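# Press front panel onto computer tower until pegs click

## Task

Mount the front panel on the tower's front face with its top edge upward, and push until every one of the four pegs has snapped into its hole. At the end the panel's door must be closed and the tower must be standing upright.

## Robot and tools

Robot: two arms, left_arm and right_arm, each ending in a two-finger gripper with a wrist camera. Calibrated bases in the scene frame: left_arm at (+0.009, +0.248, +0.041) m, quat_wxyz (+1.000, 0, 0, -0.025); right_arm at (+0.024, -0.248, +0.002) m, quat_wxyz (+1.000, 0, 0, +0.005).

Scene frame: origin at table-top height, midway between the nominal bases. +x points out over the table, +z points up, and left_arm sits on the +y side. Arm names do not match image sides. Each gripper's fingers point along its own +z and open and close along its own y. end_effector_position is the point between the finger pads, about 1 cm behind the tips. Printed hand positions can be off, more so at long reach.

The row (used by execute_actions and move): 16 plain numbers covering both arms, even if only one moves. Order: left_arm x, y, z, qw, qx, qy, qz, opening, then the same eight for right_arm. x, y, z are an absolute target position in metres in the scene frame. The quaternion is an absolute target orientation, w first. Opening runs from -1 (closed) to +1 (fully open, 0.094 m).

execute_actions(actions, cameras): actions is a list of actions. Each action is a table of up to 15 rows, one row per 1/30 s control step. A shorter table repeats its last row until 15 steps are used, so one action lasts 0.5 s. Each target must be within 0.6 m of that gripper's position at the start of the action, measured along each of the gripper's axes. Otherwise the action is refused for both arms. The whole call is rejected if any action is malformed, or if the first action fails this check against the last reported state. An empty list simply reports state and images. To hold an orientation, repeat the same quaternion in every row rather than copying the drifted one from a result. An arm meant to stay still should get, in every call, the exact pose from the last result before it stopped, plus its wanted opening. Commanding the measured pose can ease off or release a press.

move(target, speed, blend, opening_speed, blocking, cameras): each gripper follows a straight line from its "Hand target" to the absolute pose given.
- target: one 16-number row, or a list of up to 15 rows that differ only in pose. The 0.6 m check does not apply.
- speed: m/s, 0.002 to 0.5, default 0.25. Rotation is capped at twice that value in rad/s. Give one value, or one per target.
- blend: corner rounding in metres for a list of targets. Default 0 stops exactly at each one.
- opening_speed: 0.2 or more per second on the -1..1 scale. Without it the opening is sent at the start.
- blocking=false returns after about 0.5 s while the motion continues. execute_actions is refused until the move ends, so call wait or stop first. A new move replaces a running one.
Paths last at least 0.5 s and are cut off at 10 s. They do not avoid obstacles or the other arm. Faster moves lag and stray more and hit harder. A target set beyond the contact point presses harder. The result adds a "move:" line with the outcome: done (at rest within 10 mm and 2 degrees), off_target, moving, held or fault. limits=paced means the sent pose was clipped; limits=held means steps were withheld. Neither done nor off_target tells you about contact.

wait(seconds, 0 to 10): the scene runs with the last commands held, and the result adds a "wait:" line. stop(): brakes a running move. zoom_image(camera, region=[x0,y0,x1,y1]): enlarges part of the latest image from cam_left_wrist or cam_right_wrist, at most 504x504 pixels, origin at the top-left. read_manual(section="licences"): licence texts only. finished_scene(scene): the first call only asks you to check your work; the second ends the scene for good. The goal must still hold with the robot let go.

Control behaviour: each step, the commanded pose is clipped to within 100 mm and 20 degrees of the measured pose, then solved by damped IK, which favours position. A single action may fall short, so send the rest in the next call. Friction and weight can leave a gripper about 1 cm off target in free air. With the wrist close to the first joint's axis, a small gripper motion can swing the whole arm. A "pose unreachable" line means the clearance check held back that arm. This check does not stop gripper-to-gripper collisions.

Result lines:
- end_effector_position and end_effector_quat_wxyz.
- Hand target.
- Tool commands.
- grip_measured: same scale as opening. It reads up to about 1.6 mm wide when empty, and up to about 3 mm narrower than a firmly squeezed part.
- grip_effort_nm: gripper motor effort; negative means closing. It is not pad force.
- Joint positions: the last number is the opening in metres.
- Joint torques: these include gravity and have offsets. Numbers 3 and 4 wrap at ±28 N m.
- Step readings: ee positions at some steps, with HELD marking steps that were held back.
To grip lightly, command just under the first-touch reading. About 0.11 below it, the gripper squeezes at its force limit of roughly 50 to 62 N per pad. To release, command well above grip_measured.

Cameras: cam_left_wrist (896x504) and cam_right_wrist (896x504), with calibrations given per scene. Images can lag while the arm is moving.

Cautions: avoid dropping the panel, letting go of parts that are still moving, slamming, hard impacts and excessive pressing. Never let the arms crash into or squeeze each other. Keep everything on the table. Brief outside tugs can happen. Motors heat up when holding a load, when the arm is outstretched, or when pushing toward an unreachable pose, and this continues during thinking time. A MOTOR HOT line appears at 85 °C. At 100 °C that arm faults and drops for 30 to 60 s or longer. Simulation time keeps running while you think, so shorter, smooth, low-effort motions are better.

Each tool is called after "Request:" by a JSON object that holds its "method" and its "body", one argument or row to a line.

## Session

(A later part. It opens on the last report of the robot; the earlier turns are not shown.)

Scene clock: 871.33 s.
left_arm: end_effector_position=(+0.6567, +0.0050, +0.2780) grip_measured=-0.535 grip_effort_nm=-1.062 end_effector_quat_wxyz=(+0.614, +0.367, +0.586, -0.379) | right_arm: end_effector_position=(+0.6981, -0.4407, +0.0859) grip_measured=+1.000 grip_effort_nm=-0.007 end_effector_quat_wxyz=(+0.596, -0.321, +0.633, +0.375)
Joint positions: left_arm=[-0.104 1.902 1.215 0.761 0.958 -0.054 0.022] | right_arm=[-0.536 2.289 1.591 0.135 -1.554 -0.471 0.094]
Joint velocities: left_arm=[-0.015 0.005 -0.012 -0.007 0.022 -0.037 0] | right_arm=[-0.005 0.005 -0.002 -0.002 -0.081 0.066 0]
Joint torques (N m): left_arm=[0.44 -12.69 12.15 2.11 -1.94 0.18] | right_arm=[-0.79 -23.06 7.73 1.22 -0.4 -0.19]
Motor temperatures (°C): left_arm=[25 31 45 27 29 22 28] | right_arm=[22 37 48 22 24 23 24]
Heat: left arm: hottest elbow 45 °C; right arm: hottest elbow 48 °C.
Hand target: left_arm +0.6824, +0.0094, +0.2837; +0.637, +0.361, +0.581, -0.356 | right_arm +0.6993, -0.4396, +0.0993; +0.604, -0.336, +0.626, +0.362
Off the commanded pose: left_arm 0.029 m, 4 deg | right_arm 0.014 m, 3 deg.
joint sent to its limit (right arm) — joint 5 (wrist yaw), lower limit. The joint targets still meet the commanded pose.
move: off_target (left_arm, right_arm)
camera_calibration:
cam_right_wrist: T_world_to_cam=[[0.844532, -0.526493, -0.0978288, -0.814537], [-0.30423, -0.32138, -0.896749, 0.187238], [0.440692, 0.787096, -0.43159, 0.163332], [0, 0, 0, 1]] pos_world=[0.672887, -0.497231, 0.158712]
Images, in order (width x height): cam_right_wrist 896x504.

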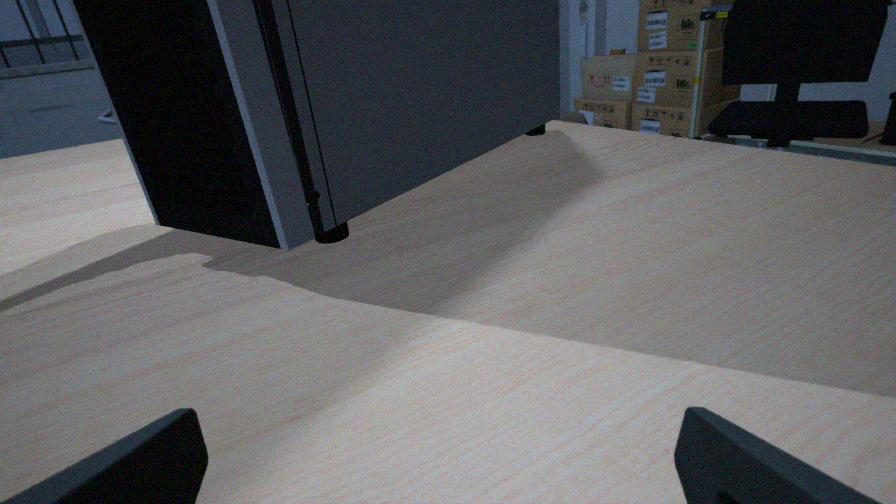

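Request:
{"method": "move", "body": {
  "target": [
    [0.655,0.010,0.322,0.637,0.3618,0.581,-0.356,-0.75,0.71,-0.45,0.10,0.604,-0.338,0.614,0.370,1],
    [0.690,0.018,0.300,0.637,0.3618,0.581,-0.356,-0.75,0.70,-0.44,0.10,0.604,-0.338,0.614,0.370,1]
  ],
  "speed": 0.08,
  "cameras": ["cam_right_wrist"]
}}

Request:
{"method": "zoom_image", "body": {
  "camera": "cam_right_wrist",
  "region": [250, 135, 370, 255]
}}

Request:
{"method": "move", "body": {
  "target": [
    [0.690,0.018,0.300,0.637,0.3618,0.581,-0.356,-0.75,0.72,-0.44,0.46,0.604,-0.338,0.614,0.370,1]
  ],
  "cameras": ["cam_right_wrist"]
}}

Request:
{"method": "zoom_image", "body": {
  "camera": "cam_right_wrist",
  "region": [230, 124, 300, 174]
}}

Scene clock: 921.20 s.
left_arm: end_effector_position=(+0.6556, +0.0066, +0.2784) grip_measured=-0.535 grip_effort_nm=-1.062 end_effector_quat_wxyz=(+0.608, +0.370, +0.592, -0.379) | right_arm: end_effector_position=(+0.6981, -0.4407, +0.0859) grip_measured=+1.000 grip_effort_nm=-0.002 end_effector_quat_wxyz=(+0.596, -0.322, +0.633, +0.375)
Joint positions: left_arm=[-0.101 1.89 1.215 0.719 0.964 -0.036 0.022] | right_arm=[-0.536 2.289 1.591 0.135 -1.554 -0.472 0.094]
Joint velocities: left_arm=[-0.005 -0.024 -0.002 0.007 -0.081 -0.022 -0.001] | right_arm=[-0.005 -0.005 0.012 0.012 -0.022 0.007 0]
Joint torques (N m): left_arm=[1.79 -13.1 13.49 2.39 -1.4 0.01] | right_arm=[-1.14 -23.12 7.99 1.24 -0.37 -0.18]
Motor temperatures (°C): left_arm=[25 30 46 27 30 22 28] | right_arm=[22 40 43 22 24 23 24]
Heat: left arm: hottest elbow 46 °C; right arm: hottest elbow 43 °C.
Hand target: left_arm +0.6858, +0.0199, +0.2998; +0.637, +0.361, +0.581, -0.356 | right_arm +0.7001, -0.4398, +0.0999; +0.604, -0.336, +0.625, +0.362
Off the commanded pose: left_arm 0.042 m, 5 deg | right_arm 0.014 m, 3 deg.
joint sent to its limit (right arm) — joint 5 (wrist yaw), lower limit. The joint targets still meet the commanded pose.
move: off_target (left_arm, right_arm)
camera_calibration:
cam_right_wrist: T_world_to_cam=[[0.844633, -0.526542, -0.0966901, -0.814726], [-0.303346, -0.32191, -0.896858, 0.186396], [0.441108, 0.786847, -0.43162, 0.162934], [0, 0, 0, 1]] pos_world=[0.672816, -0.497189, 0.158721]
Images, in order (width x height): cam_right_wrist 896x504.

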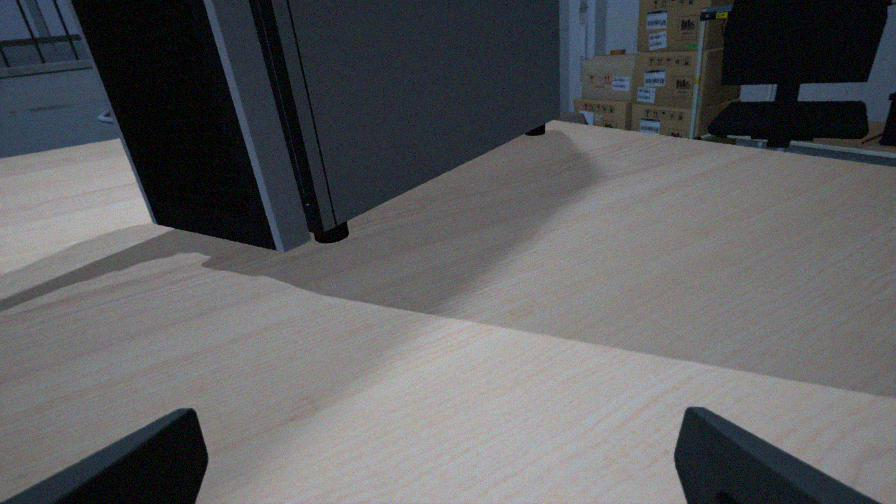

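Scaled by 4.200 from the camera's 896x504 image, which has a finer 1280x720 frame.

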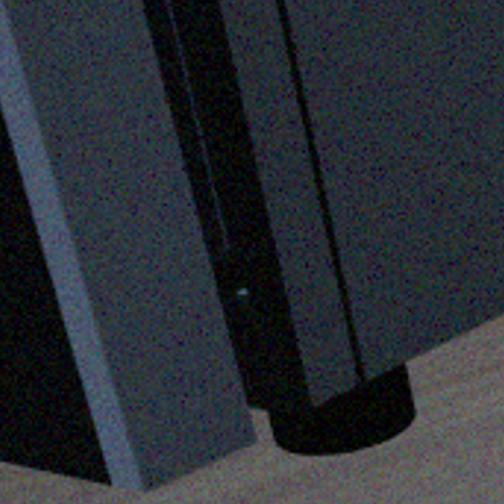

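Scene clock: 923.80 s.
left_arm: end_effector_position=(+0.6556, +0.0066, +0.2784) grip_measured=-0.535 grip_effort_nm=-1.057 end_effector_quat_wxyz=(+0.607, +0.370, +0.592, -0.379) | right_arm: end_effector_position=(+0.7147, -0.4469, +0.4432) grip_measured=+1.000 grip_effort_nm=-0.002 end_effector_quat_wxyz=(+0.601, -0.327, +0.628, +0.371)
Joint positions: left_arm=[-0.101 1.89 1.215 0.719 0.964 -0.036 0.022] | right_arm=[-0.532 1.997 2.012 -0.166 -1.554 -0.078 0.094]
Joint velocities: left_arm=[0.005 -0.015 -0.002 0.022 -0.022 0.037 -0.001] | right_arm=[-0.005 -0.005 -0.007 -0.002 0.037 0.095 0]
Joint torques (N m): left_arm=[1.67 -13.16 13.5 2.36 -1.4 -0.03] | right_arm=[-1.2 -19.31 15.15 0.72 -0.1 0.05]
Motor temperatures (°C): left_arm=[25 30 46 27 30 22 28] | right_arm=[22 40 43 22 24 23 24]
Heat: left arm: hottest elbow 46 °C; right arm: hottest elbow 43 °C.
Hand target: left_arm +0.6858, +0.0200, +0.2999; +0.637, +0.361, +0.581, -0.356 | right_arm +0.7204, -0.4402, +0.4598; +0.604, -0.339, +0.621, +0.367
Off the commanded pose: left_arm 0.042 m, 5 deg | right_arm 0.019 m, 2 deg.
joint sent to its limit (right arm) — joint 5 (wrist yaw), lower limit. The joint targets still meet the commanded pose.
move: off_target (left_arm, right_arm)
camera_calibration:
cam_right_wrist: T_world_to_cam=[[0.847308, -0.525309, -0.0782311, -0.807088], [-0.28533, -0.326007, -0.90128, 0.49713], [0.447946, 0.785984, -0.426115, 0.307021], [0, 0, 0, 1]] pos_world=[0.68817, -0.503216, 0.51574]
Images, in order (width x height): cam_right_wrist 896x504.

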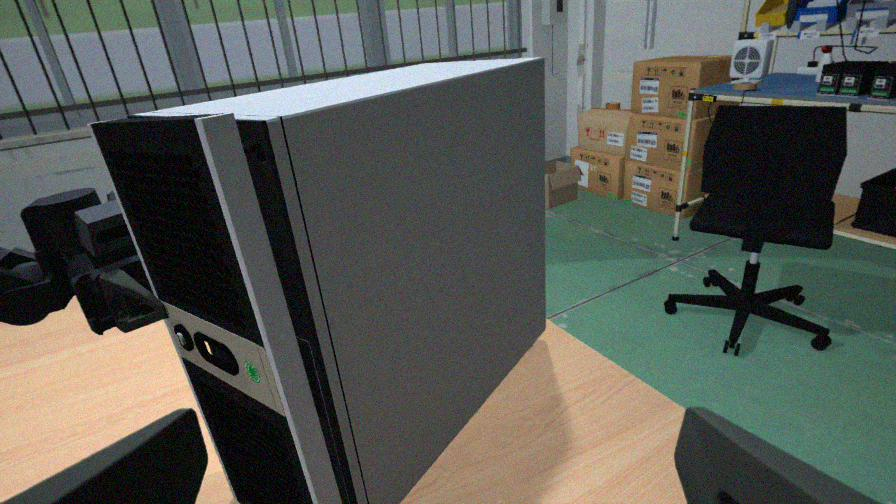

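Scaled by 7.200 from the camera's 896x504 image, which has a finer 1280x720 frame.

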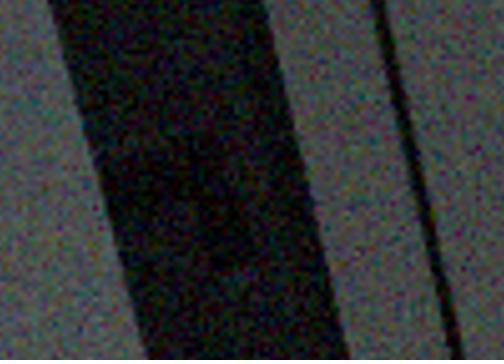

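Request:
{"method": "move", "body": {
  "target": [0.705,0.026,0.300,0.637,0.3618,0.581,-0.356,-0.75,0.72,-0.44,0.46,0.604,-0.338,0.614,0.370,1],
  "speed": 0.1,
  "cameras": ["cam_right_wrist"]
}}

Request:
{"method": "zoom_image", "body": {
  "camera": "cam_right_wrist",
  "region": [200, 90, 320, 190]
}}

Scene clock: 940.30 s.
left_arm: end_effector_position=(+0.6589, +0.0083, +0.2786) grip_measured=-0.535 grip_effort_nm=-1.067 end_effector_quat_wxyz=(+0.601, +0.375, +0.588, -0.390) | right_arm: end_effector_position=(+0.7147, -0.4469, +0.4432) grip_measured=+1.000 grip_effort_nm=-0.002 end_effector_quat_wxyz=(+0.601, -0.327, +0.628, +0.371)
Joint positions: left_arm=[-0.093 1.906 1.238 0.719 1.001 -0.05 0.022] | right_arm=[-0.532 1.997 2.012 -0.166 -1.554 -0.077 0.094]
Joint velocities: left_arm=[0.005 -0.005 -0.007 -0.012 0.007 -0.022 0.001] | right_arm=[0.005 -0.015 -0.007 0.002 -0.066 0.022 0]
Joint torques (N m): left_arm=[2.02 -12.69 14.75 1.94 -2.26 0.11] | right_arm=[-0.67 -20.01 14.5 0.87 -0.11 0.07]
Motor temperatures (°C): left_arm=[25 31 47 27 29 22 28] | right_arm=[22 38 47 22 24 23 24]
Heat: left arm: hottest elbow 47 °C; right arm: hottest elbow 47 °C.
Hand target: left_arm +0.6983, +0.0292, +0.2998; +0.637, +0.361, +0.581, -0.356 | right_arm +0.7191, -0.4396, +0.4598; +0.604, -0.339, +0.621, +0.367
Off the commanded pose: left_arm 0.054 m, 6 deg | right_arm 0.019 m, 2 deg.
joint sent to its limit (right arm) — joint 5 (wrist yaw), lower limit. The joint targets still meet the commanded pose.
move: off_target (left_arm, right_arm)
camera_calibration:
cam_right_wrist: T_world_to_cam=[[0.847229, -0.525265, -0.0793718, -0.806507], [-0.286217, -0.325478, -0.90119, 0.497961], [0.44753, 0.786232, -0.426094, 0.30742], [0, 0, 0, 1]] pos_world=[0.688241, -0.503258, 0.515733]
Images, in order (width x height): cam_right_wrist 896x504.

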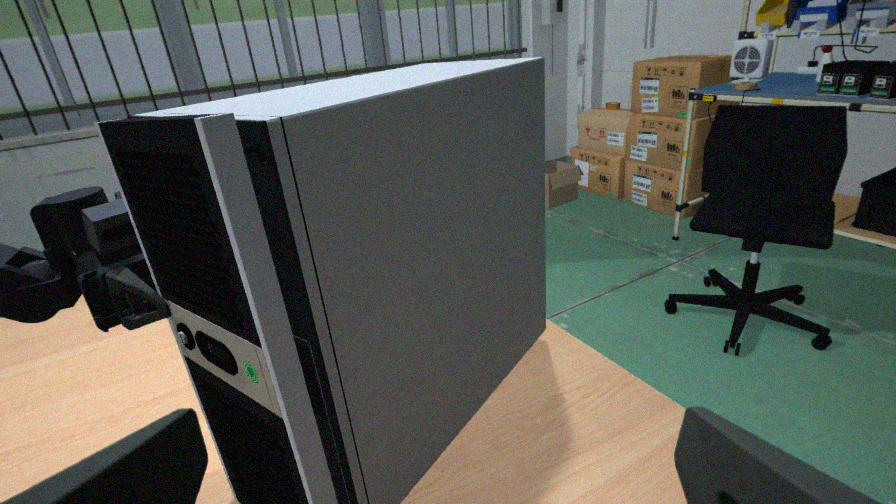

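Scaled by 4.200 from the camera's 896x504 image, which has a finer 1280x720 frame.

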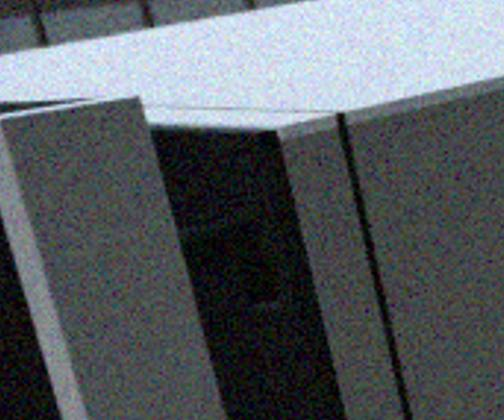

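Request:
{"method": "move", "body": {
  "target": [0.715,0.032,0.297,0.637,0.3618,0.581,-0.356,-0.75,0.70,-0.44,0.10,0.604,-0.338,0.614,0.370,1],
  "speed": 0.15,
  "cameras": ["cam_right_wrist"]
}}

Request:
{"method": "zoom_image", "body": {
  "camera": "cam_right_wrist",
  "region": [230, 130, 380, 260]
}}

Scene clock: 951.00 s.
left_arm: end_effector_position=(+0.6603, +0.0093, +0.2787) grip_measured=-0.535 grip_effort_nm=-1.067 end_effector_quat_wxyz=(+0.598, +0.379, +0.585, -0.396) | right_arm: end_effector_position=(+0.6978, -0.4372, +0.0992) grip_measured=+1.000 grip_effort_nm=-0.002 end_effector_quat_wxyz=(+0.598, -0.328, +0.630, +0.371)
Joint positions: left_arm=[-0.088 1.914 1.25 0.719 1.022 -0.056 0.022] | right_arm=[-0.532 2.265 1.581 0.153 -1.554 -0.456 0.094]
Joint velocities: left_arm=[0.005 -0.015 0.007 -0.012 -0.007 0.007 0] | right_arm=[-0.015 0.005 0.012 -0.012 -0.037 0.022 0]
Joint torques (N m): left_arm=[3.14 -12.1 15.5 1.91 -2.64 0.11] | right_arm=[-1.79 -21.01 8.23 1.33 -0.36 -0.18]
Motor temperatures (°C): left_arm=[25 31 49 27 31 22 28] | right_arm=[22 38 48 22 24 23 24]
Heat: left arm: hottest elbow 49 °C; right arm: hottest elbow 48 °C.
Hand target: left_arm +0.7061, +0.0365, +0.2969; +0.637, +0.361, +0.581, -0.356 | right_arm +0.6988, -0.4391, +0.1001; +0.604, -0.336, +0.625, +0.362
Off the commanded pose: left_arm 0.062 m, 7 deg | right_arm 0.004 m, 2 deg.
joint sent to its limit (right arm) — joint 5 (wrist yaw), lower limit. The joint targets still meet the commanded pose.
move: off_target (left_arm)
camera_calibration:
cam_right_wrist: T_world_to_cam=[[0.848032, -0.523816, -0.0803648, -0.814203], [-0.289162, -0.330291, -0.898495, 0.185949], [0.444102, 0.785191, -0.431565, 0.163262], [0, 0, 0, 1]] pos_world=[0.671735, -0.493267, 0.172099]
Images, in order (width x height): cam_right_wrist 896x504.

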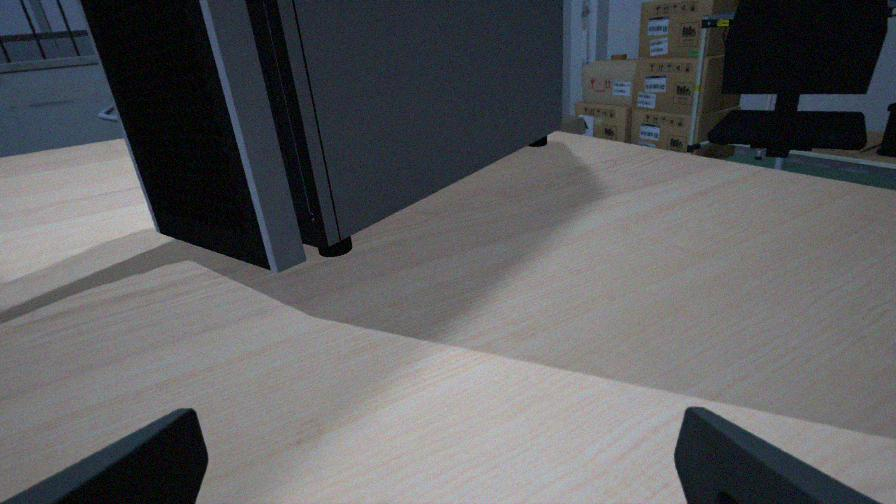

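Scaled by 3.360 from the camera's 896x504 image, which has a finer 1280x720 frame.

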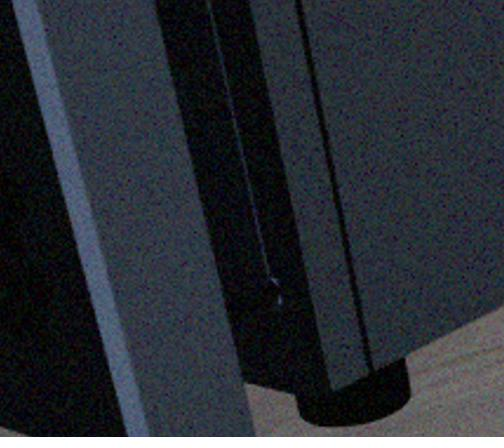

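Request:
{"method": "move", "body": {
  "target": [
    [0.705,0.026,0.300,0.637,0.3618,0.581,-0.356,-0.75,0.68,-0.44,0.42,0.604,-0.338,0.614,0.370,1],
    [0.705,0.026,0.300,0.637,0.3618,0.581,-0.356,-0.75,0.71,-0.34,0.56,0.545,-0.407,0.678,0.277,1]
  ],
  "speed": 0.2,
  "cameras": ["cam_right_wrist"]
}}

Scene clock: 985.00 s.
left_arm: end_effector_position=(+0.6604, +0.0094, +0.2787) grip_measured=-0.535 grip_effort_nm=-1.067 end_effector_quat_wxyz=(+0.598, +0.379, +0.585, -0.396) | right_arm: end_effector_position=(+0.7089, -0.3485, +0.5505) grip_measured=+1.000 grip_effort_nm=-0.002 end_effector_quat_wxyz=(+0.553, -0.383, +0.685, +0.280)
Joint positions: left_arm=[-0.088 1.914 1.25 0.719 1.021 -0.057 0.022] | right_arm=[-0.394 2.172 2.851 -1.53 -1.257 -0.867 0.094]
Joint velocities: left_arm=[-0.005 -0.015 -0.007 -0.002 -0.007 0.051 -0.001] | right_arm=[-0.015 0.005 -0.007 -0.007 0.022 -0.081 0]
Joint torques (N m): left_arm=[2.14 -13.86 13.98 1.91 -3.18 0.14] | right_arm=[-0.73 -19.6 12.12 0.36 -0.41 -0.18]
Motor temperatures (°C): left_arm=[25 31 53 27 35 22 28] | right_arm=[22 41 44 22 24 23 24]
Heat: left arm: hottest elbow 53 °C; right arm: hottest elbow 44 °C.
Hand target: left_arm +0.6986, +0.0292, +0.3000; +0.637, +0.361, +0.581, -0.356 | right_arm +0.7087, -0.3408, +0.5578; +0.559, -0.396, +0.676, +0.270
Off the commanded pose: left_arm 0.052 m, 7 deg | right_arm 0.013 m, 3 deg.
move: off_target (left_arm, right_arm)
camera_calibration:
cam_right_wrist: T_world_to_cam=[[0.823578, -0.56591, 0.038284, -0.803496], [-0.327538, -0.529604, -0.782457, 0.517809], [0.463076, 0.631875, -0.621527, 0.321124], [0, 0, 0, 1]] pos_world=[0.682638, -0.383384, 0.635512]
Images, in order (width x height): cam_right_wrist 896x504.

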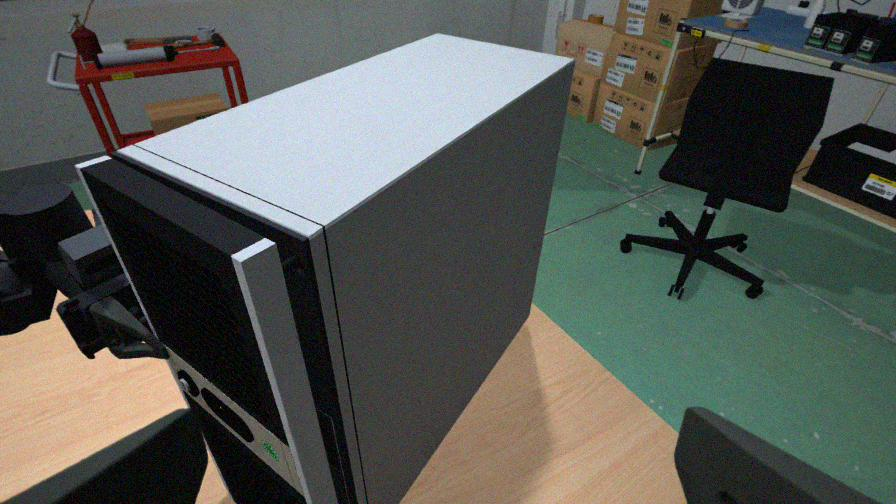

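Request:
{"method": "zoom_image", "body": {
  "camera": "cam_right_wrist",
  "region": [230, 220, 340, 310]
}}

Request:
{"method": "zoom_image", "body": {
  "camera": "cam_right_wrist",
  "region": [70, 130, 330, 310]
}}

Scaled by 4.582 from the camera's 896x504 image, which has a finer 1280x720 frame.

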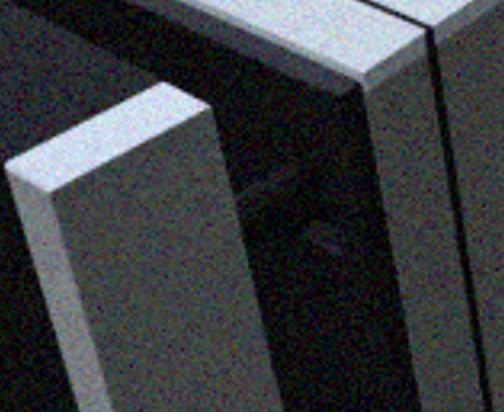

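Scaled by 1.938 from the camera's 896x504 image, which has a finer 1280x720 frame.

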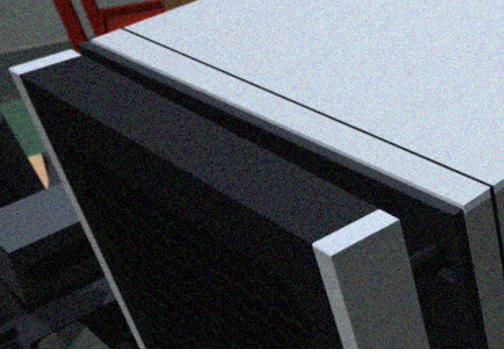

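Request:
{"method": "wait", "body": {
  "seconds": 0.1
}}

Request:
{"method": "zoom_image", "body": {
  "camera": "cam_right_wrist",
  "region": [70, 130, 170, 200]
}}

Scene clock: 1007.67 s.
left_arm: end_effector_position=(+0.6604, +0.0094, +0.2787) grip_measured=-0.535 grip_effort_nm=-1.057 end_effector_quat_wxyz=(+0.598, +0.379, +0.585, -0.396) | right_arm: end_effector_position=(+0.7088, -0.3485, +0.5505) grip_measured=+1.000 grip_effort_nm=-0.007 end_effector_quat_wxyz=(+0.553, -0.383, +0.685, +0.280)
Joint positions: left_arm=[-0.088 1.914 1.25 0.719 1.021 -0.057 0.022] | right_arm=[-0.394 2.172 2.851 -1.53 -1.257 -0.868 0.094]
Joint velocities: left_arm=[-0.024 0.005 -0.002 0.002 -0.007 0.095 0.001] | right_arm=[0.005 -0.015 -0.012 0.007 -0.037 0.051 0]
Joint torques (N m): left_arm=[2.14 -13.63 13.91 1.84 -3.15 0.14] | right_arm=[-0.62 -19.78 12.3 0.51 -0.39 -0.22]
Motor temperatures (°C): left_arm=[25 32 53 27 38 22 28] | right_arm=[22 42 44 22 24 23 24]
Heat: left arm: hottest elbow 53 °C; right arm: hottest elbow 44 °C.
Hand target: left_arm +0.6986, +0.0292, +0.3000; +0.637, +0.361, +0.581, -0.356 | right_arm +0.7087, -0.3408, +0.5578; +0.559, -0.396, +0.676, +0.270
Tool commands: left_gripper/opening=-0.75 right_gripper/opening=+1.0
Off the commanded pose: left_arm 0.052 m, 7 deg | right_arm 0.013 m, 3 deg.
wait: 0.10 s; at rest from the start
camera_calibration:
cam_left_wrist: T_world_to_cam=[[-0.915654, -0.401965, -0.00147689, 0.609952], [-0.158431, 0.364269, -0.917719, 0.396586], [0.369428, -0.840079, -0.397228, -0.0377208], [0, 0, 0, 1]] pos_world=[0.635272, 0.0690264, 0.349872]
cam_right_wrist: T_world_to_cam=[[0.823629, -0.565835, 0.0382827, -0.803469], [-0.327527, -0.529684, -0.782407, 0.517717], [0.462991, 0.631875, -0.621589, 0.321206], [0, 0, 0, 1]] pos_world=[0.682612, -0.383367, 0.635483]

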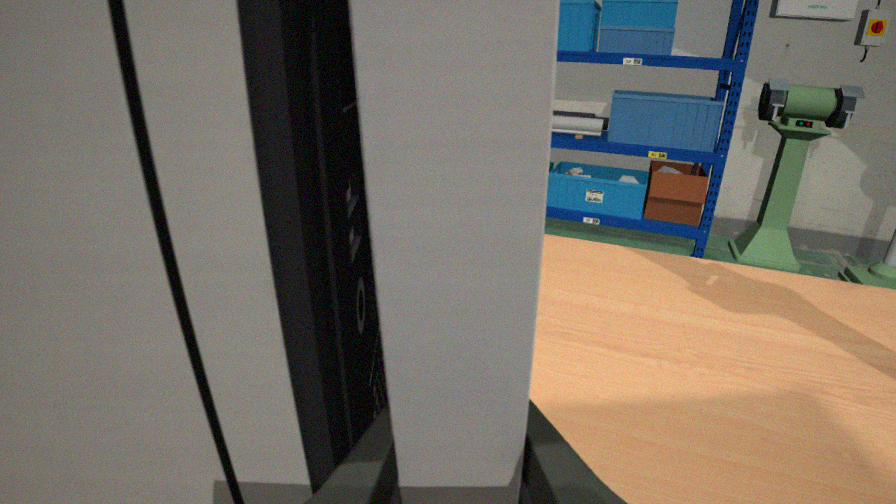

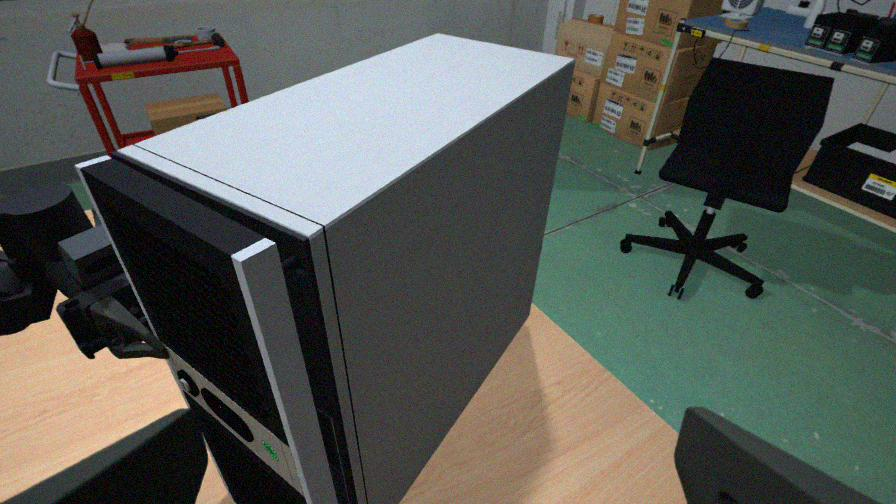

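Scaled by 5.040 from the camera's 896x504 image, which has a finer 1280x720 frame.

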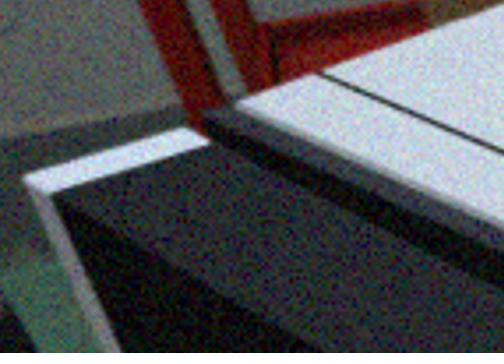

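Request:
{"method": "zoom_image", "body": {
  "camera": "cam_left_wrist",
  "region": [200, 0, 560, 400]
}}

Scaled by 1.260 from the camera's 896x504 image, which has a finer 1280x720 frame.

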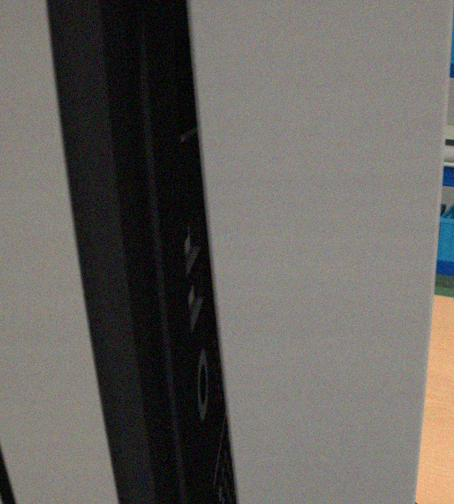

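Request:
{"method": "move", "body": {
  "target": [0.700,0.024,0.300,0.632,0.3315,0.611,-0.343,-0.75,0.7087,-0.3408,0.5578,0.545,-0.407,0.678,0.277,1],
  "speed": 0.1,
  "cameras": ["cam_right_wrist"]
}}

Request:
{"method": "zoom_image", "body": {
  "camera": "cam_right_wrist",
  "region": [70, 130, 330, 310]
}}

Request:
{"method": "zoom_image", "body": {
  "camera": "cam_right_wrist",
  "region": [230, 220, 340, 310]
}}

Scene clock: 1029.10 s.
left_arm: end_effector_position=(+0.6635, +0.0030, +0.2814) grip_measured=-0.533 grip_effort_nm=-1.062 end_effector_quat_wxyz=(+0.598, +0.366, +0.599, -0.385) | right_arm: end_effector_position=(+0.7083, -0.3483, +0.5496) grip_measured=+1.000 grip_effort_nm=-0.002 end_effector_quat_wxyz=(+0.552, -0.383, +0.686, +0.281)
Joint positions: left_arm=[-0.104 1.898 1.25 0.671 0.967 -0.042 0.022] | right_arm=[-0.394 2.182 2.871 -1.551 -1.257 -0.875 0.094]
Joint velocities: left_arm=[0.005 0.005 0.002 -0.002 -0.007 0.007 -0.001] | right_arm=[-0.024 -0.005 -0.002 0.007 0.081 -0.022 0]
Joint torques (N m): left_arm=[2.08 -15.44 11.38 1.4 -4.49 0.04] | right_arm=[-0.91 -19.43 12.19 0.44 -0.51 -0.2]
Motor temperatures (°C): left_arm=[25 32 53 27 40 22 28] | right_arm=[22 42 45 22 24 23 24]
Heat: left arm: hottest elbow 53 °C; right arm: hottest elbow 45 °C.
Hand target: left_arm +0.6955, +0.0267, +0.2997; +0.631, +0.332, +0.611, -0.344 | right_arm +0.7078, -0.3405, +0.5572; +0.558, -0.397, +0.676, +0.272
Off the commanded pose: left_arm 0.046 m, 7 deg | right_arm 0.011 m, 3 deg.
elbow stopped short (right arm): the move would have taken joint 3 (elbow) straighter than the controller allows.
move: off_target (left_arm, right_arm)
camera_calibration:
cam_right_wrist: T_world_to_cam=[[0.824772, -0.564364, 0.035275, -0.801572], [-0.329517, -0.530384, -0.781096, 0.517434], [0.459532, 0.632602, -0.623414, 0.324478], [0, 0, 0, 1]] pos_world=[0.682509, -0.383205, 0.634725]
Images, in order (width x height): cam_right_wrist 896x504.

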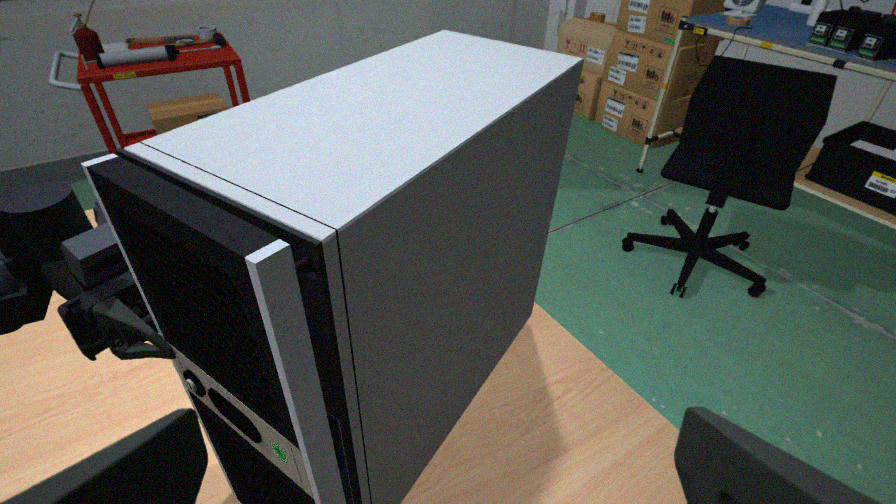

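Scaled by 1.938 from the camera's 896x504 image, which has a finer 1280x720 frame.

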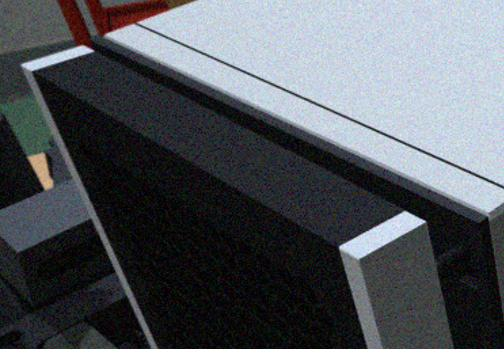

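Scaled by 4.582 from the camera's 896x504 image, which has a finer 1280x720 frame.

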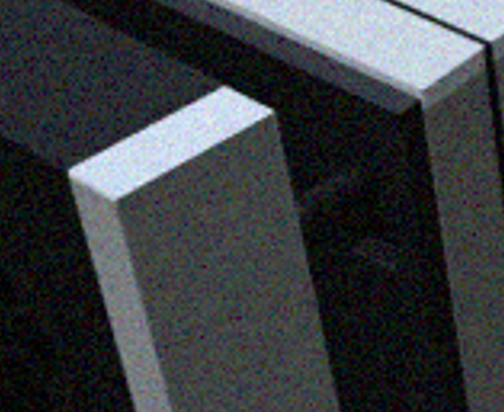

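Request:
{"method": "move", "body": {
  "target": [
    [0.675,0.012,0.296,0.632,0.3215,0.621,-0.338,-0.75,0.7083,-0.3483,0.5496,0.552,-0.383,0.686,0.281,1],
    [0.678,0.012,0.292,0.632,0.3215,0.621,-0.338,-0.75,0.7083,-0.3483,0.5496,0.552,-0.383,0.686,0.281,1]
  ],
  "speed": 0.1,
  "cameras": ["cam_right_wrist"]
}}

Request:
{"method": "zoom_image", "body": {
  "camera": "cam_right_wrist",
  "region": [70, 130, 330, 310]
}}

Request:
{"method": "zoom_image", "body": {
  "camera": "cam_right_wrist",
  "region": [230, 220, 340, 310]
}}

Scene clock: 1084.60 s.
left_arm: end_effector_position=(+0.6587, +0.0039, +0.2779) grip_measured=-0.521 grip_effort_nm=-1.067 end_effector_quat_wxyz=(+0.608, +0.344, +0.617, -0.363) | right_arm: end_effector_position=(+0.7083, -0.3483, +0.5498) grip_measured=+1.000 grip_effort_nm=-0.002 end_effector_quat_wxyz=(+0.552, -0.383, +0.686, +0.281)
Joint positions: left_arm=[-0.117 1.867 1.2 0.67 0.88 -0.032 0.022] | right_arm=[-0.394 2.182 2.871 -1.551 -1.257 -0.875 0.094]
Joint velocities: left_arm=[-0.005 -0.024 -0.002 -0.017 0.022 -0.007 -0.001] | right_arm=[-0.024 0.005 0.007 0.012 0.007 0.037 0]
Joint torques (N m): left_arm=[0.62 -15.38 9.76 2.07 -3.22 -0.03] | right_arm=[-1.32 -20.72 7.87 0.77 -0.51 -0.09]
Motor temperatures (°C): left_arm=[25 31 49 27 56 21 28] | right_arm=[22 40 44 22 24 23 24]
Heat: left arm: hottest wrist yaw 56 °C; right arm: hottest elbow 44 °C.
Hand target: left_arm +0.6764, +0.0131, +0.2922; +0.631, +0.322, +0.620, -0.338 | right_arm +0.7083, -0.3483, +0.5495; +0.552, -0.383, +0.686, +0.281
Off the commanded pose: left_arm 0.025 m, 5 deg | right_arm 0.000 m, 0 deg.
move: off_target (left_arm)
camera_calibration:
cam_right_wrist: T_world_to_cam=[[0.824759, -0.564359, 0.0356473, -0.801716], [-0.329241, -0.530496, -0.781137, 0.517328], [0.459752, 0.632513, -0.623341, 0.324352], [0, 0, 0, 1]] pos_world=[0.682427, -0.383172, 0.634865]
Images, in order (width x height): cam_right_wrist 896x504.

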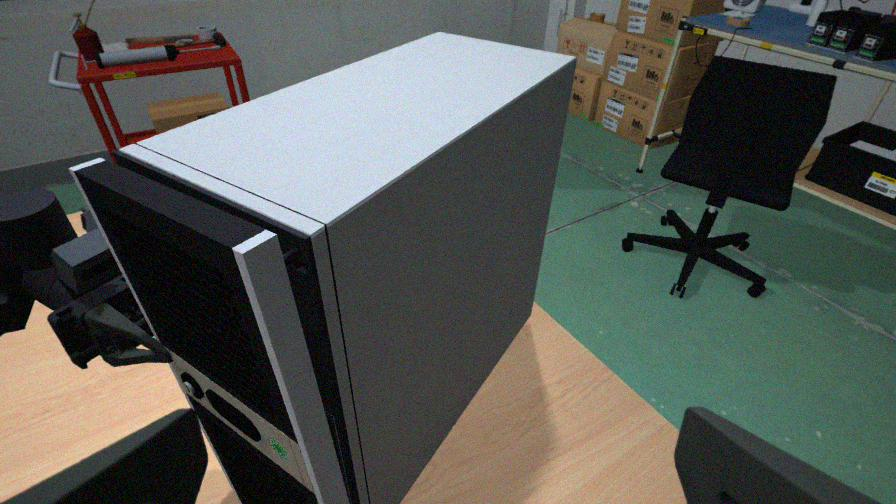

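Scaled by 1.938 from the camera's 896x504 image, which has a finer 1280x720 frame.

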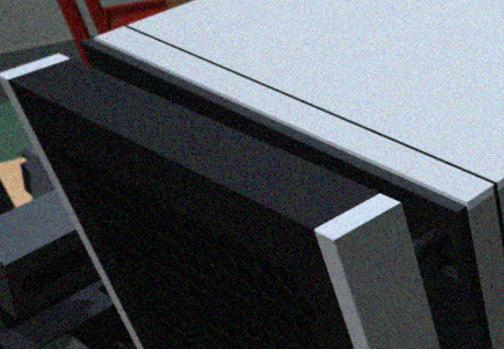

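Scaled by 4.582 from the camera's 896x504 image, which has a finer 1280x720 frame.

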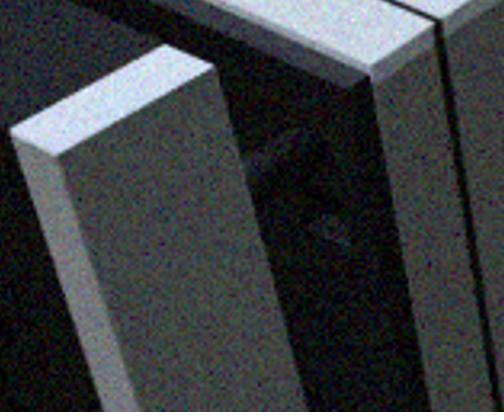

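Request:
{"method": "move", "body": {
  "target": [0.675,0.010,0.288,0.632,0.3085,0.636,-0.333,-0.75,0.7083,-0.3483,0.5496,0.552,-0.383,0.686,0.281,1],
  "speed": 0.1,
  "cameras": ["cam_right_wrist"]
}}

Request:
{"method": "zoom_image", "body": {
  "camera": "cam_right_wrist",
  "region": [70, 130, 330, 310]
}}

Request:
{"method": "zoom_image", "body": {
  "camera": "cam_right_wrist",
  "region": [230, 220, 340, 310]
}}

Scene clock: 1098.80 s.
left_arm: end_effector_position=(+0.6584, +0.0042, +0.2776) grip_measured=-0.512 grip_effort_nm=-1.072 end_effector_quat_wxyz=(+0.613, +0.331, +0.626, -0.351) | right_arm: end_effector_position=(+0.7083, -0.3483, +0.5498) grip_measured=+1.000 grip_effort_nm=-0.012 end_effector_quat_wxyz=(+0.552, -0.383, +0.686, +0.281)
Joint positions: left_arm=[-0.125 1.854 1.181 0.67 0.832 -0.032 0.023] | right_arm=[-0.394 2.182 2.871 -1.551 -1.257 -0.875 0.094]
Joint velocities: left_arm=[-0.015 -0.005 -0.002 -0.002 -0.007 0.051 -0.001] | right_arm=[-0.015 0.005 0.007 -0.017 0.022 -0.022 0]
Joint torques (N m): left_arm=[0.21 -15.21 9.44 1.72 -2.98 -0.08] | right_arm=[-1.44 -19.96 7.82 0.81 -0.56 -0.06]
Motor temperatures (°C): left_arm=[25 32 48 27 53 21 28] | right_arm=[22 40 43 22 24 23 24]
Heat: left arm: hottest wrist yaw 53 °C; right arm: hottest elbow 43 °C.
Hand target: left_arm +0.6739, +0.0110, +0.2878; +0.628, +0.307, +0.633, -0.332 | right_arm +0.7083, -0.3483, +0.5496; +0.552, -0.383, +0.686, +0.281
Off the commanded pose: left_arm 0.020 m, 4 deg | right_arm 0.000 m, 0 deg.
move: off_target (left_arm)
camera_calibration:
cam_right_wrist: T_world_to_cam=[[0.824759, -0.564359, 0.0356473, -0.801716], [-0.329241, -0.530496, -0.781137, 0.517328], [0.459752, 0.632513, -0.623341, 0.324352], [0, 0, 0, 1]] pos_world=[0.682427, -0.383172, 0.634865]
Images, in order (width x height): cam_right_wrist 896x504.

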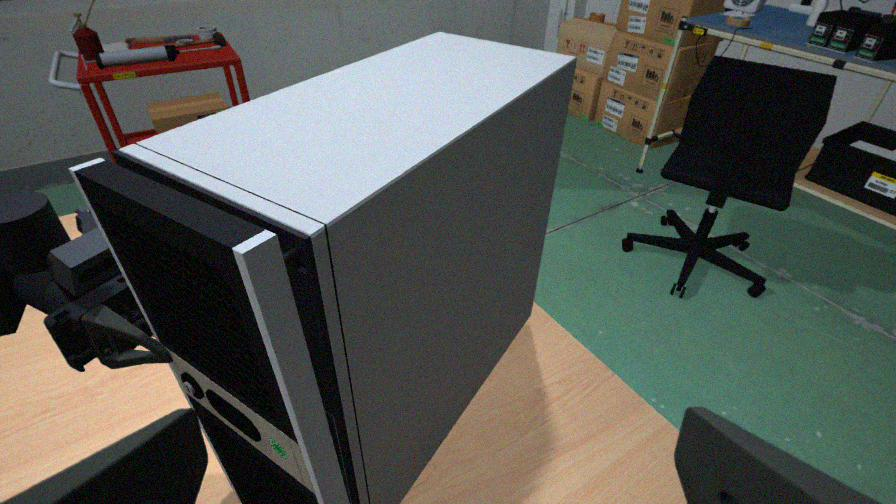

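Scaled by 1.938 from the camera's 896x504 image, which has a finer 1280x720 frame.

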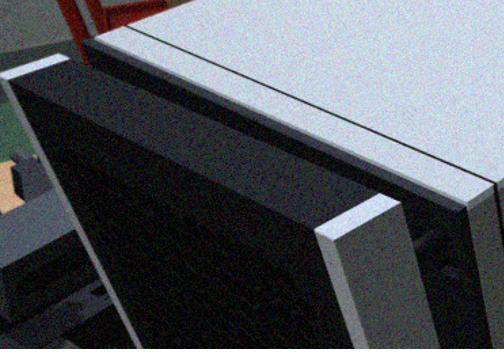

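Scaled by 4.582 from the camera's 896x504 image, which has a finer 1280x720 frame.

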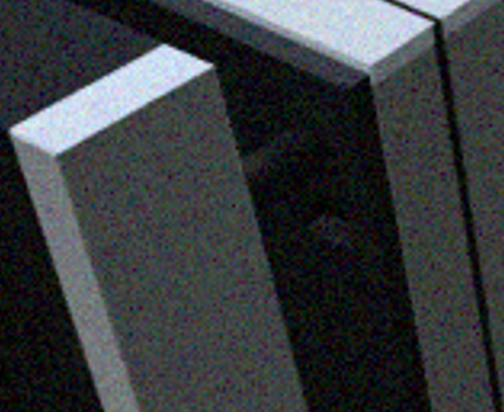

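Request:
{"method": "move", "body": {
  "target": [
    [0.620,-0.015,0.31,0.637,0.3618,0.581,-0.356,-0.75,0.7083,-0.3483,0.5496,0.552,-0.383,0.686,0.281,1],
    [0.645,-0.005,0.31,0.637,0.3618,0.581,-0.356,-0.75,0.7083,-0.3483,0.5496,0.552,-0.383,0.686,0.281,1]
  ],
  "speed": 0.1,
  "cameras": ["cam_right_wrist"]
}}

Request:
{"method": "zoom_image", "body": {
  "camera": "cam_right_wrist",
  "region": [70, 130, 330, 310]
}}

Request:
{"method": "zoom_image", "body": {
  "camera": "cam_right_wrist",
  "region": [220, 220, 330, 310]
}}

Scene clock: 1107.93 s.
left_arm: end_effector_position=(+0.6272, -0.0044, +0.2679) grip_measured=-0.529 grip_effort_nm=-1.067 end_effector_quat_wxyz=(+0.606, +0.353, +0.612, -0.366) | right_arm: end_effector_position=(+0.7083, -0.3483, +0.5498) grip_measured=+1.000 grip_effort_nm=-0.007 end_effector_quat_wxyz=(+0.552, -0.383, +0.686, +0.281)
Joint positions: left_arm=[-0.138 1.828 1.105 0.726 0.878 -0.023 0.022] | right_arm=[-0.394 2.182 2.871 -1.551 -1.257 -0.875 0.094]
Joint velocities: left_arm=[-0.005 -0.015 0.007 0.002 -0.022 -0.095 -0.001] | right_arm=[-0.005 -0.005 -0.007 -0.002 -0.037 -0.037 0]
Joint torques (N m): left_arm=[0.56 -15.27 12.36 2.71 0.08 -0.03] | right_arm=[-1.08 -20.95 7.8 0.73 -0.55 -0.02]
Motor temperatures (°C): left_arm=[25 32 47 27 51 21 28] | right_arm=[22 40 42 22 24 23 24]
Heat: left arm: hottest wrist yaw 51 °C; right arm: hottest elbow 42 °C.
Hand target: left_arm +0.6421, -0.0041, +0.3102; +0.637, +0.361, +0.581, -0.356 | right_arm +0.7083, -0.3483, +0.5496; +0.552, -0.383, +0.686, +0.281
Off the commanded pose: left_arm 0.046 m, 5 deg | right_arm 0.000 m, 0 deg.
move: off_target (left_arm)
camera_calibration:
cam_right_wrist: T_world_to_cam=[[0.824759, -0.564359, 0.0356473, -0.801716], [-0.329241, -0.530496, -0.781137, 0.517328], [0.459752, 0.632513, -0.623341, 0.324352], [0, 0, 0, 1]] pos_world=[0.682427, -0.383172, 0.634865]
Images, in order (width x height): cam_right_wrist 896x504.

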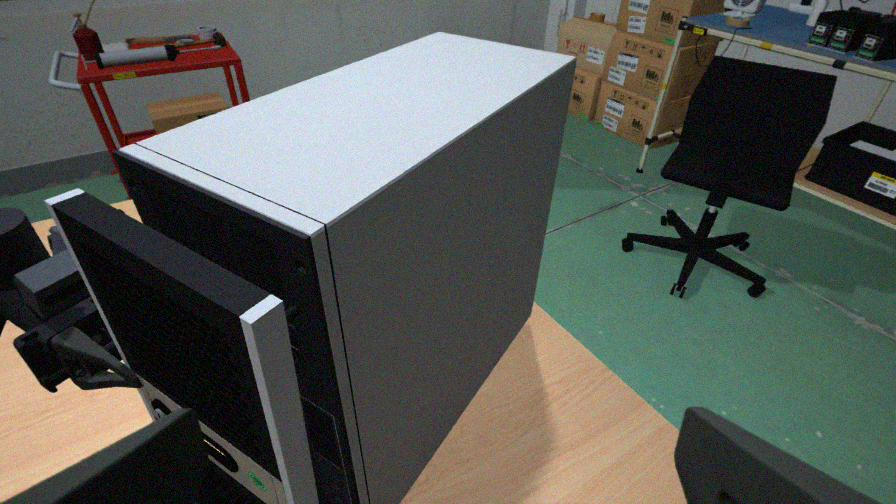

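Scaled by 1.938 from the camera's 896x504 image, which has a finer 1280x720 frame.

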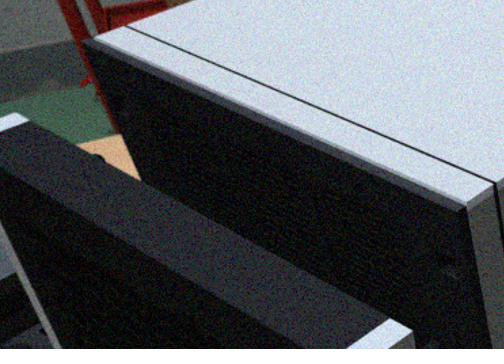

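Scaled by 4.582 from the camera's 896x504 image, which has a finer 1280x720 frame.

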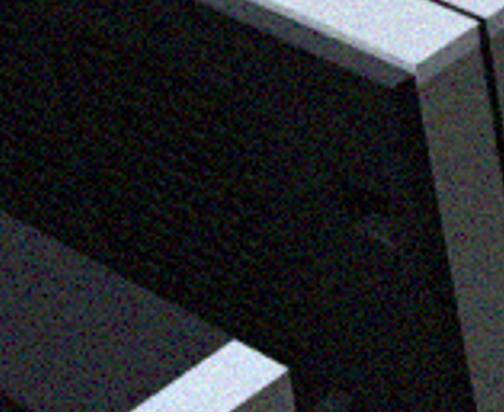

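Request:
{"method": "move", "body": {
  "target": [
    [0.645,0.001,0.318,0.637,0.3618,0.581,-0.356,-0.75,0.68,-0.42,0.5,0.604,-0.338,0.614,0.370,1],
    [0.650,0.001,0.313,0.637,0.3618,0.581,-0.356,-0.75,0.72,-0.44,0.46,0.604,-0.338,0.614,0.370,1]
  ],
  "speed": 0.15,
  "cameras": ["cam_right_wrist"]
}}

Request:
{"method": "zoom_image", "body": {
  "camera": "cam_right_wrist",
  "region": [160, 90, 300, 200]
}}

Scene clock: 1160.43 s.
left_arm: end_effector_position=(+0.6318, +0.0005, +0.2751) grip_measured=-0.529 grip_effort_nm=-1.062 end_effector_quat_wxyz=(+0.611, +0.355, +0.607, -0.364) | right_arm: end_effector_position=(+0.7226, -0.4366, +0.4356) grip_measured=+1.000 grip_effort_nm=-0.007 end_effector_quat_wxyz=(+0.586, -0.330, +0.632, +0.384)
Joint positions: left_arm=[-0.128 1.828 1.12 0.726 0.89 -0.023 0.022] | right_arm=[-0.514 2.247 2.573 -1.506 -1.551 -1.082 0.094]
Joint velocities: left_arm=[-0.005 0.005 -0.012 -0.002 -0.081 0.051 0.001] | right_arm=[-0.015 0.015 -0.007 -0.012 0.051 -0.037 0]
Joint torques (N m): left_arm=[0.97 -14.97 12.55 2.32 0.09 -0.06] | right_arm=[-1.61 -23.06 13.18 0.8 -0.76 0.07]
Motor temperatures (°C): left_arm=[25 33 45 27 39 21 28] | right_arm=[22 40 40 22 24 23 24]
Heat: left arm: hottest elbow 45 °C; right arm: hottest shoulder 40 °C.
Hand target: left_arm +0.6476, +0.0019, +0.3128; +0.637, +0.361, +0.581, -0.356 | right_arm +0.7176, -0.4380, +0.4591; +0.598, -0.344, +0.624, +0.368
Off the commanded pose: left_arm 0.042 m, 4 deg | right_arm 0.025 m, 3 deg.
joint sent to its limit (right arm) — joint 5 (wrist yaw), lower limit. The joint targets still meet the commanded pose.
move: off_target (left_arm, right_arm)
camera_calibration:
cam_right_wrist: T_world_to_cam=[[0.858793, -0.501866, -0.10298, -0.796228], [-0.302627, -0.334742, -0.892393, 0.50068], [0.41339, 0.797546, -0.439352, 0.32795], [0, 0, 0, 1]] pos_world=[0.699743, -0.493556, 0.508894]
Images, in order (width x height): cam_right_wrist 896x504.

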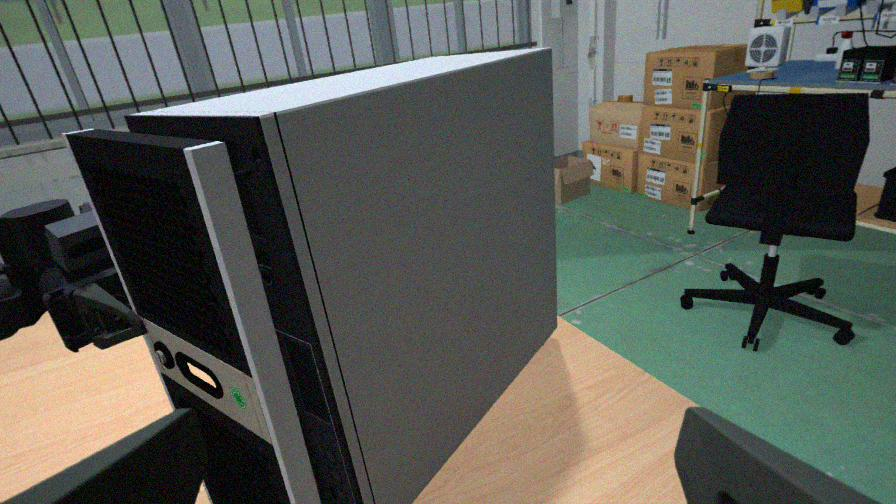

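Scaled by 3.600 from the camera's 896x504 image, which has a finer 1280x720 frame.

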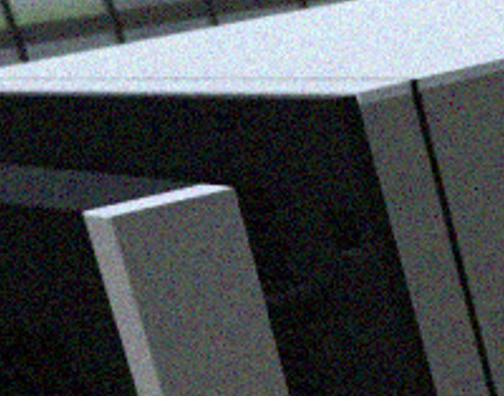

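Request:
{"method": "zoom_image", "body": {
  "camera": "cam_right_wrist",
  "region": [210, 110, 290, 190]
}}

Scaled by 6.300 from the camera's 896x504 image, which has a finer 1280x720 frame.

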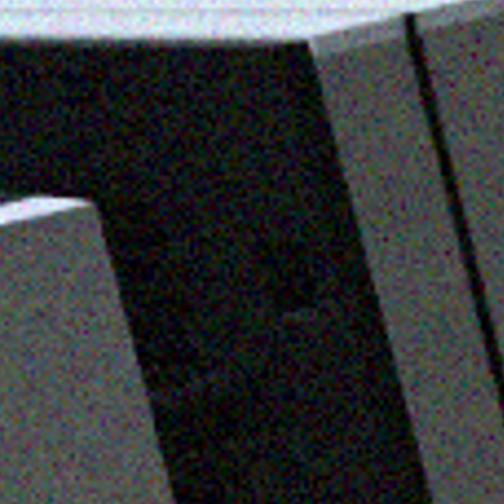

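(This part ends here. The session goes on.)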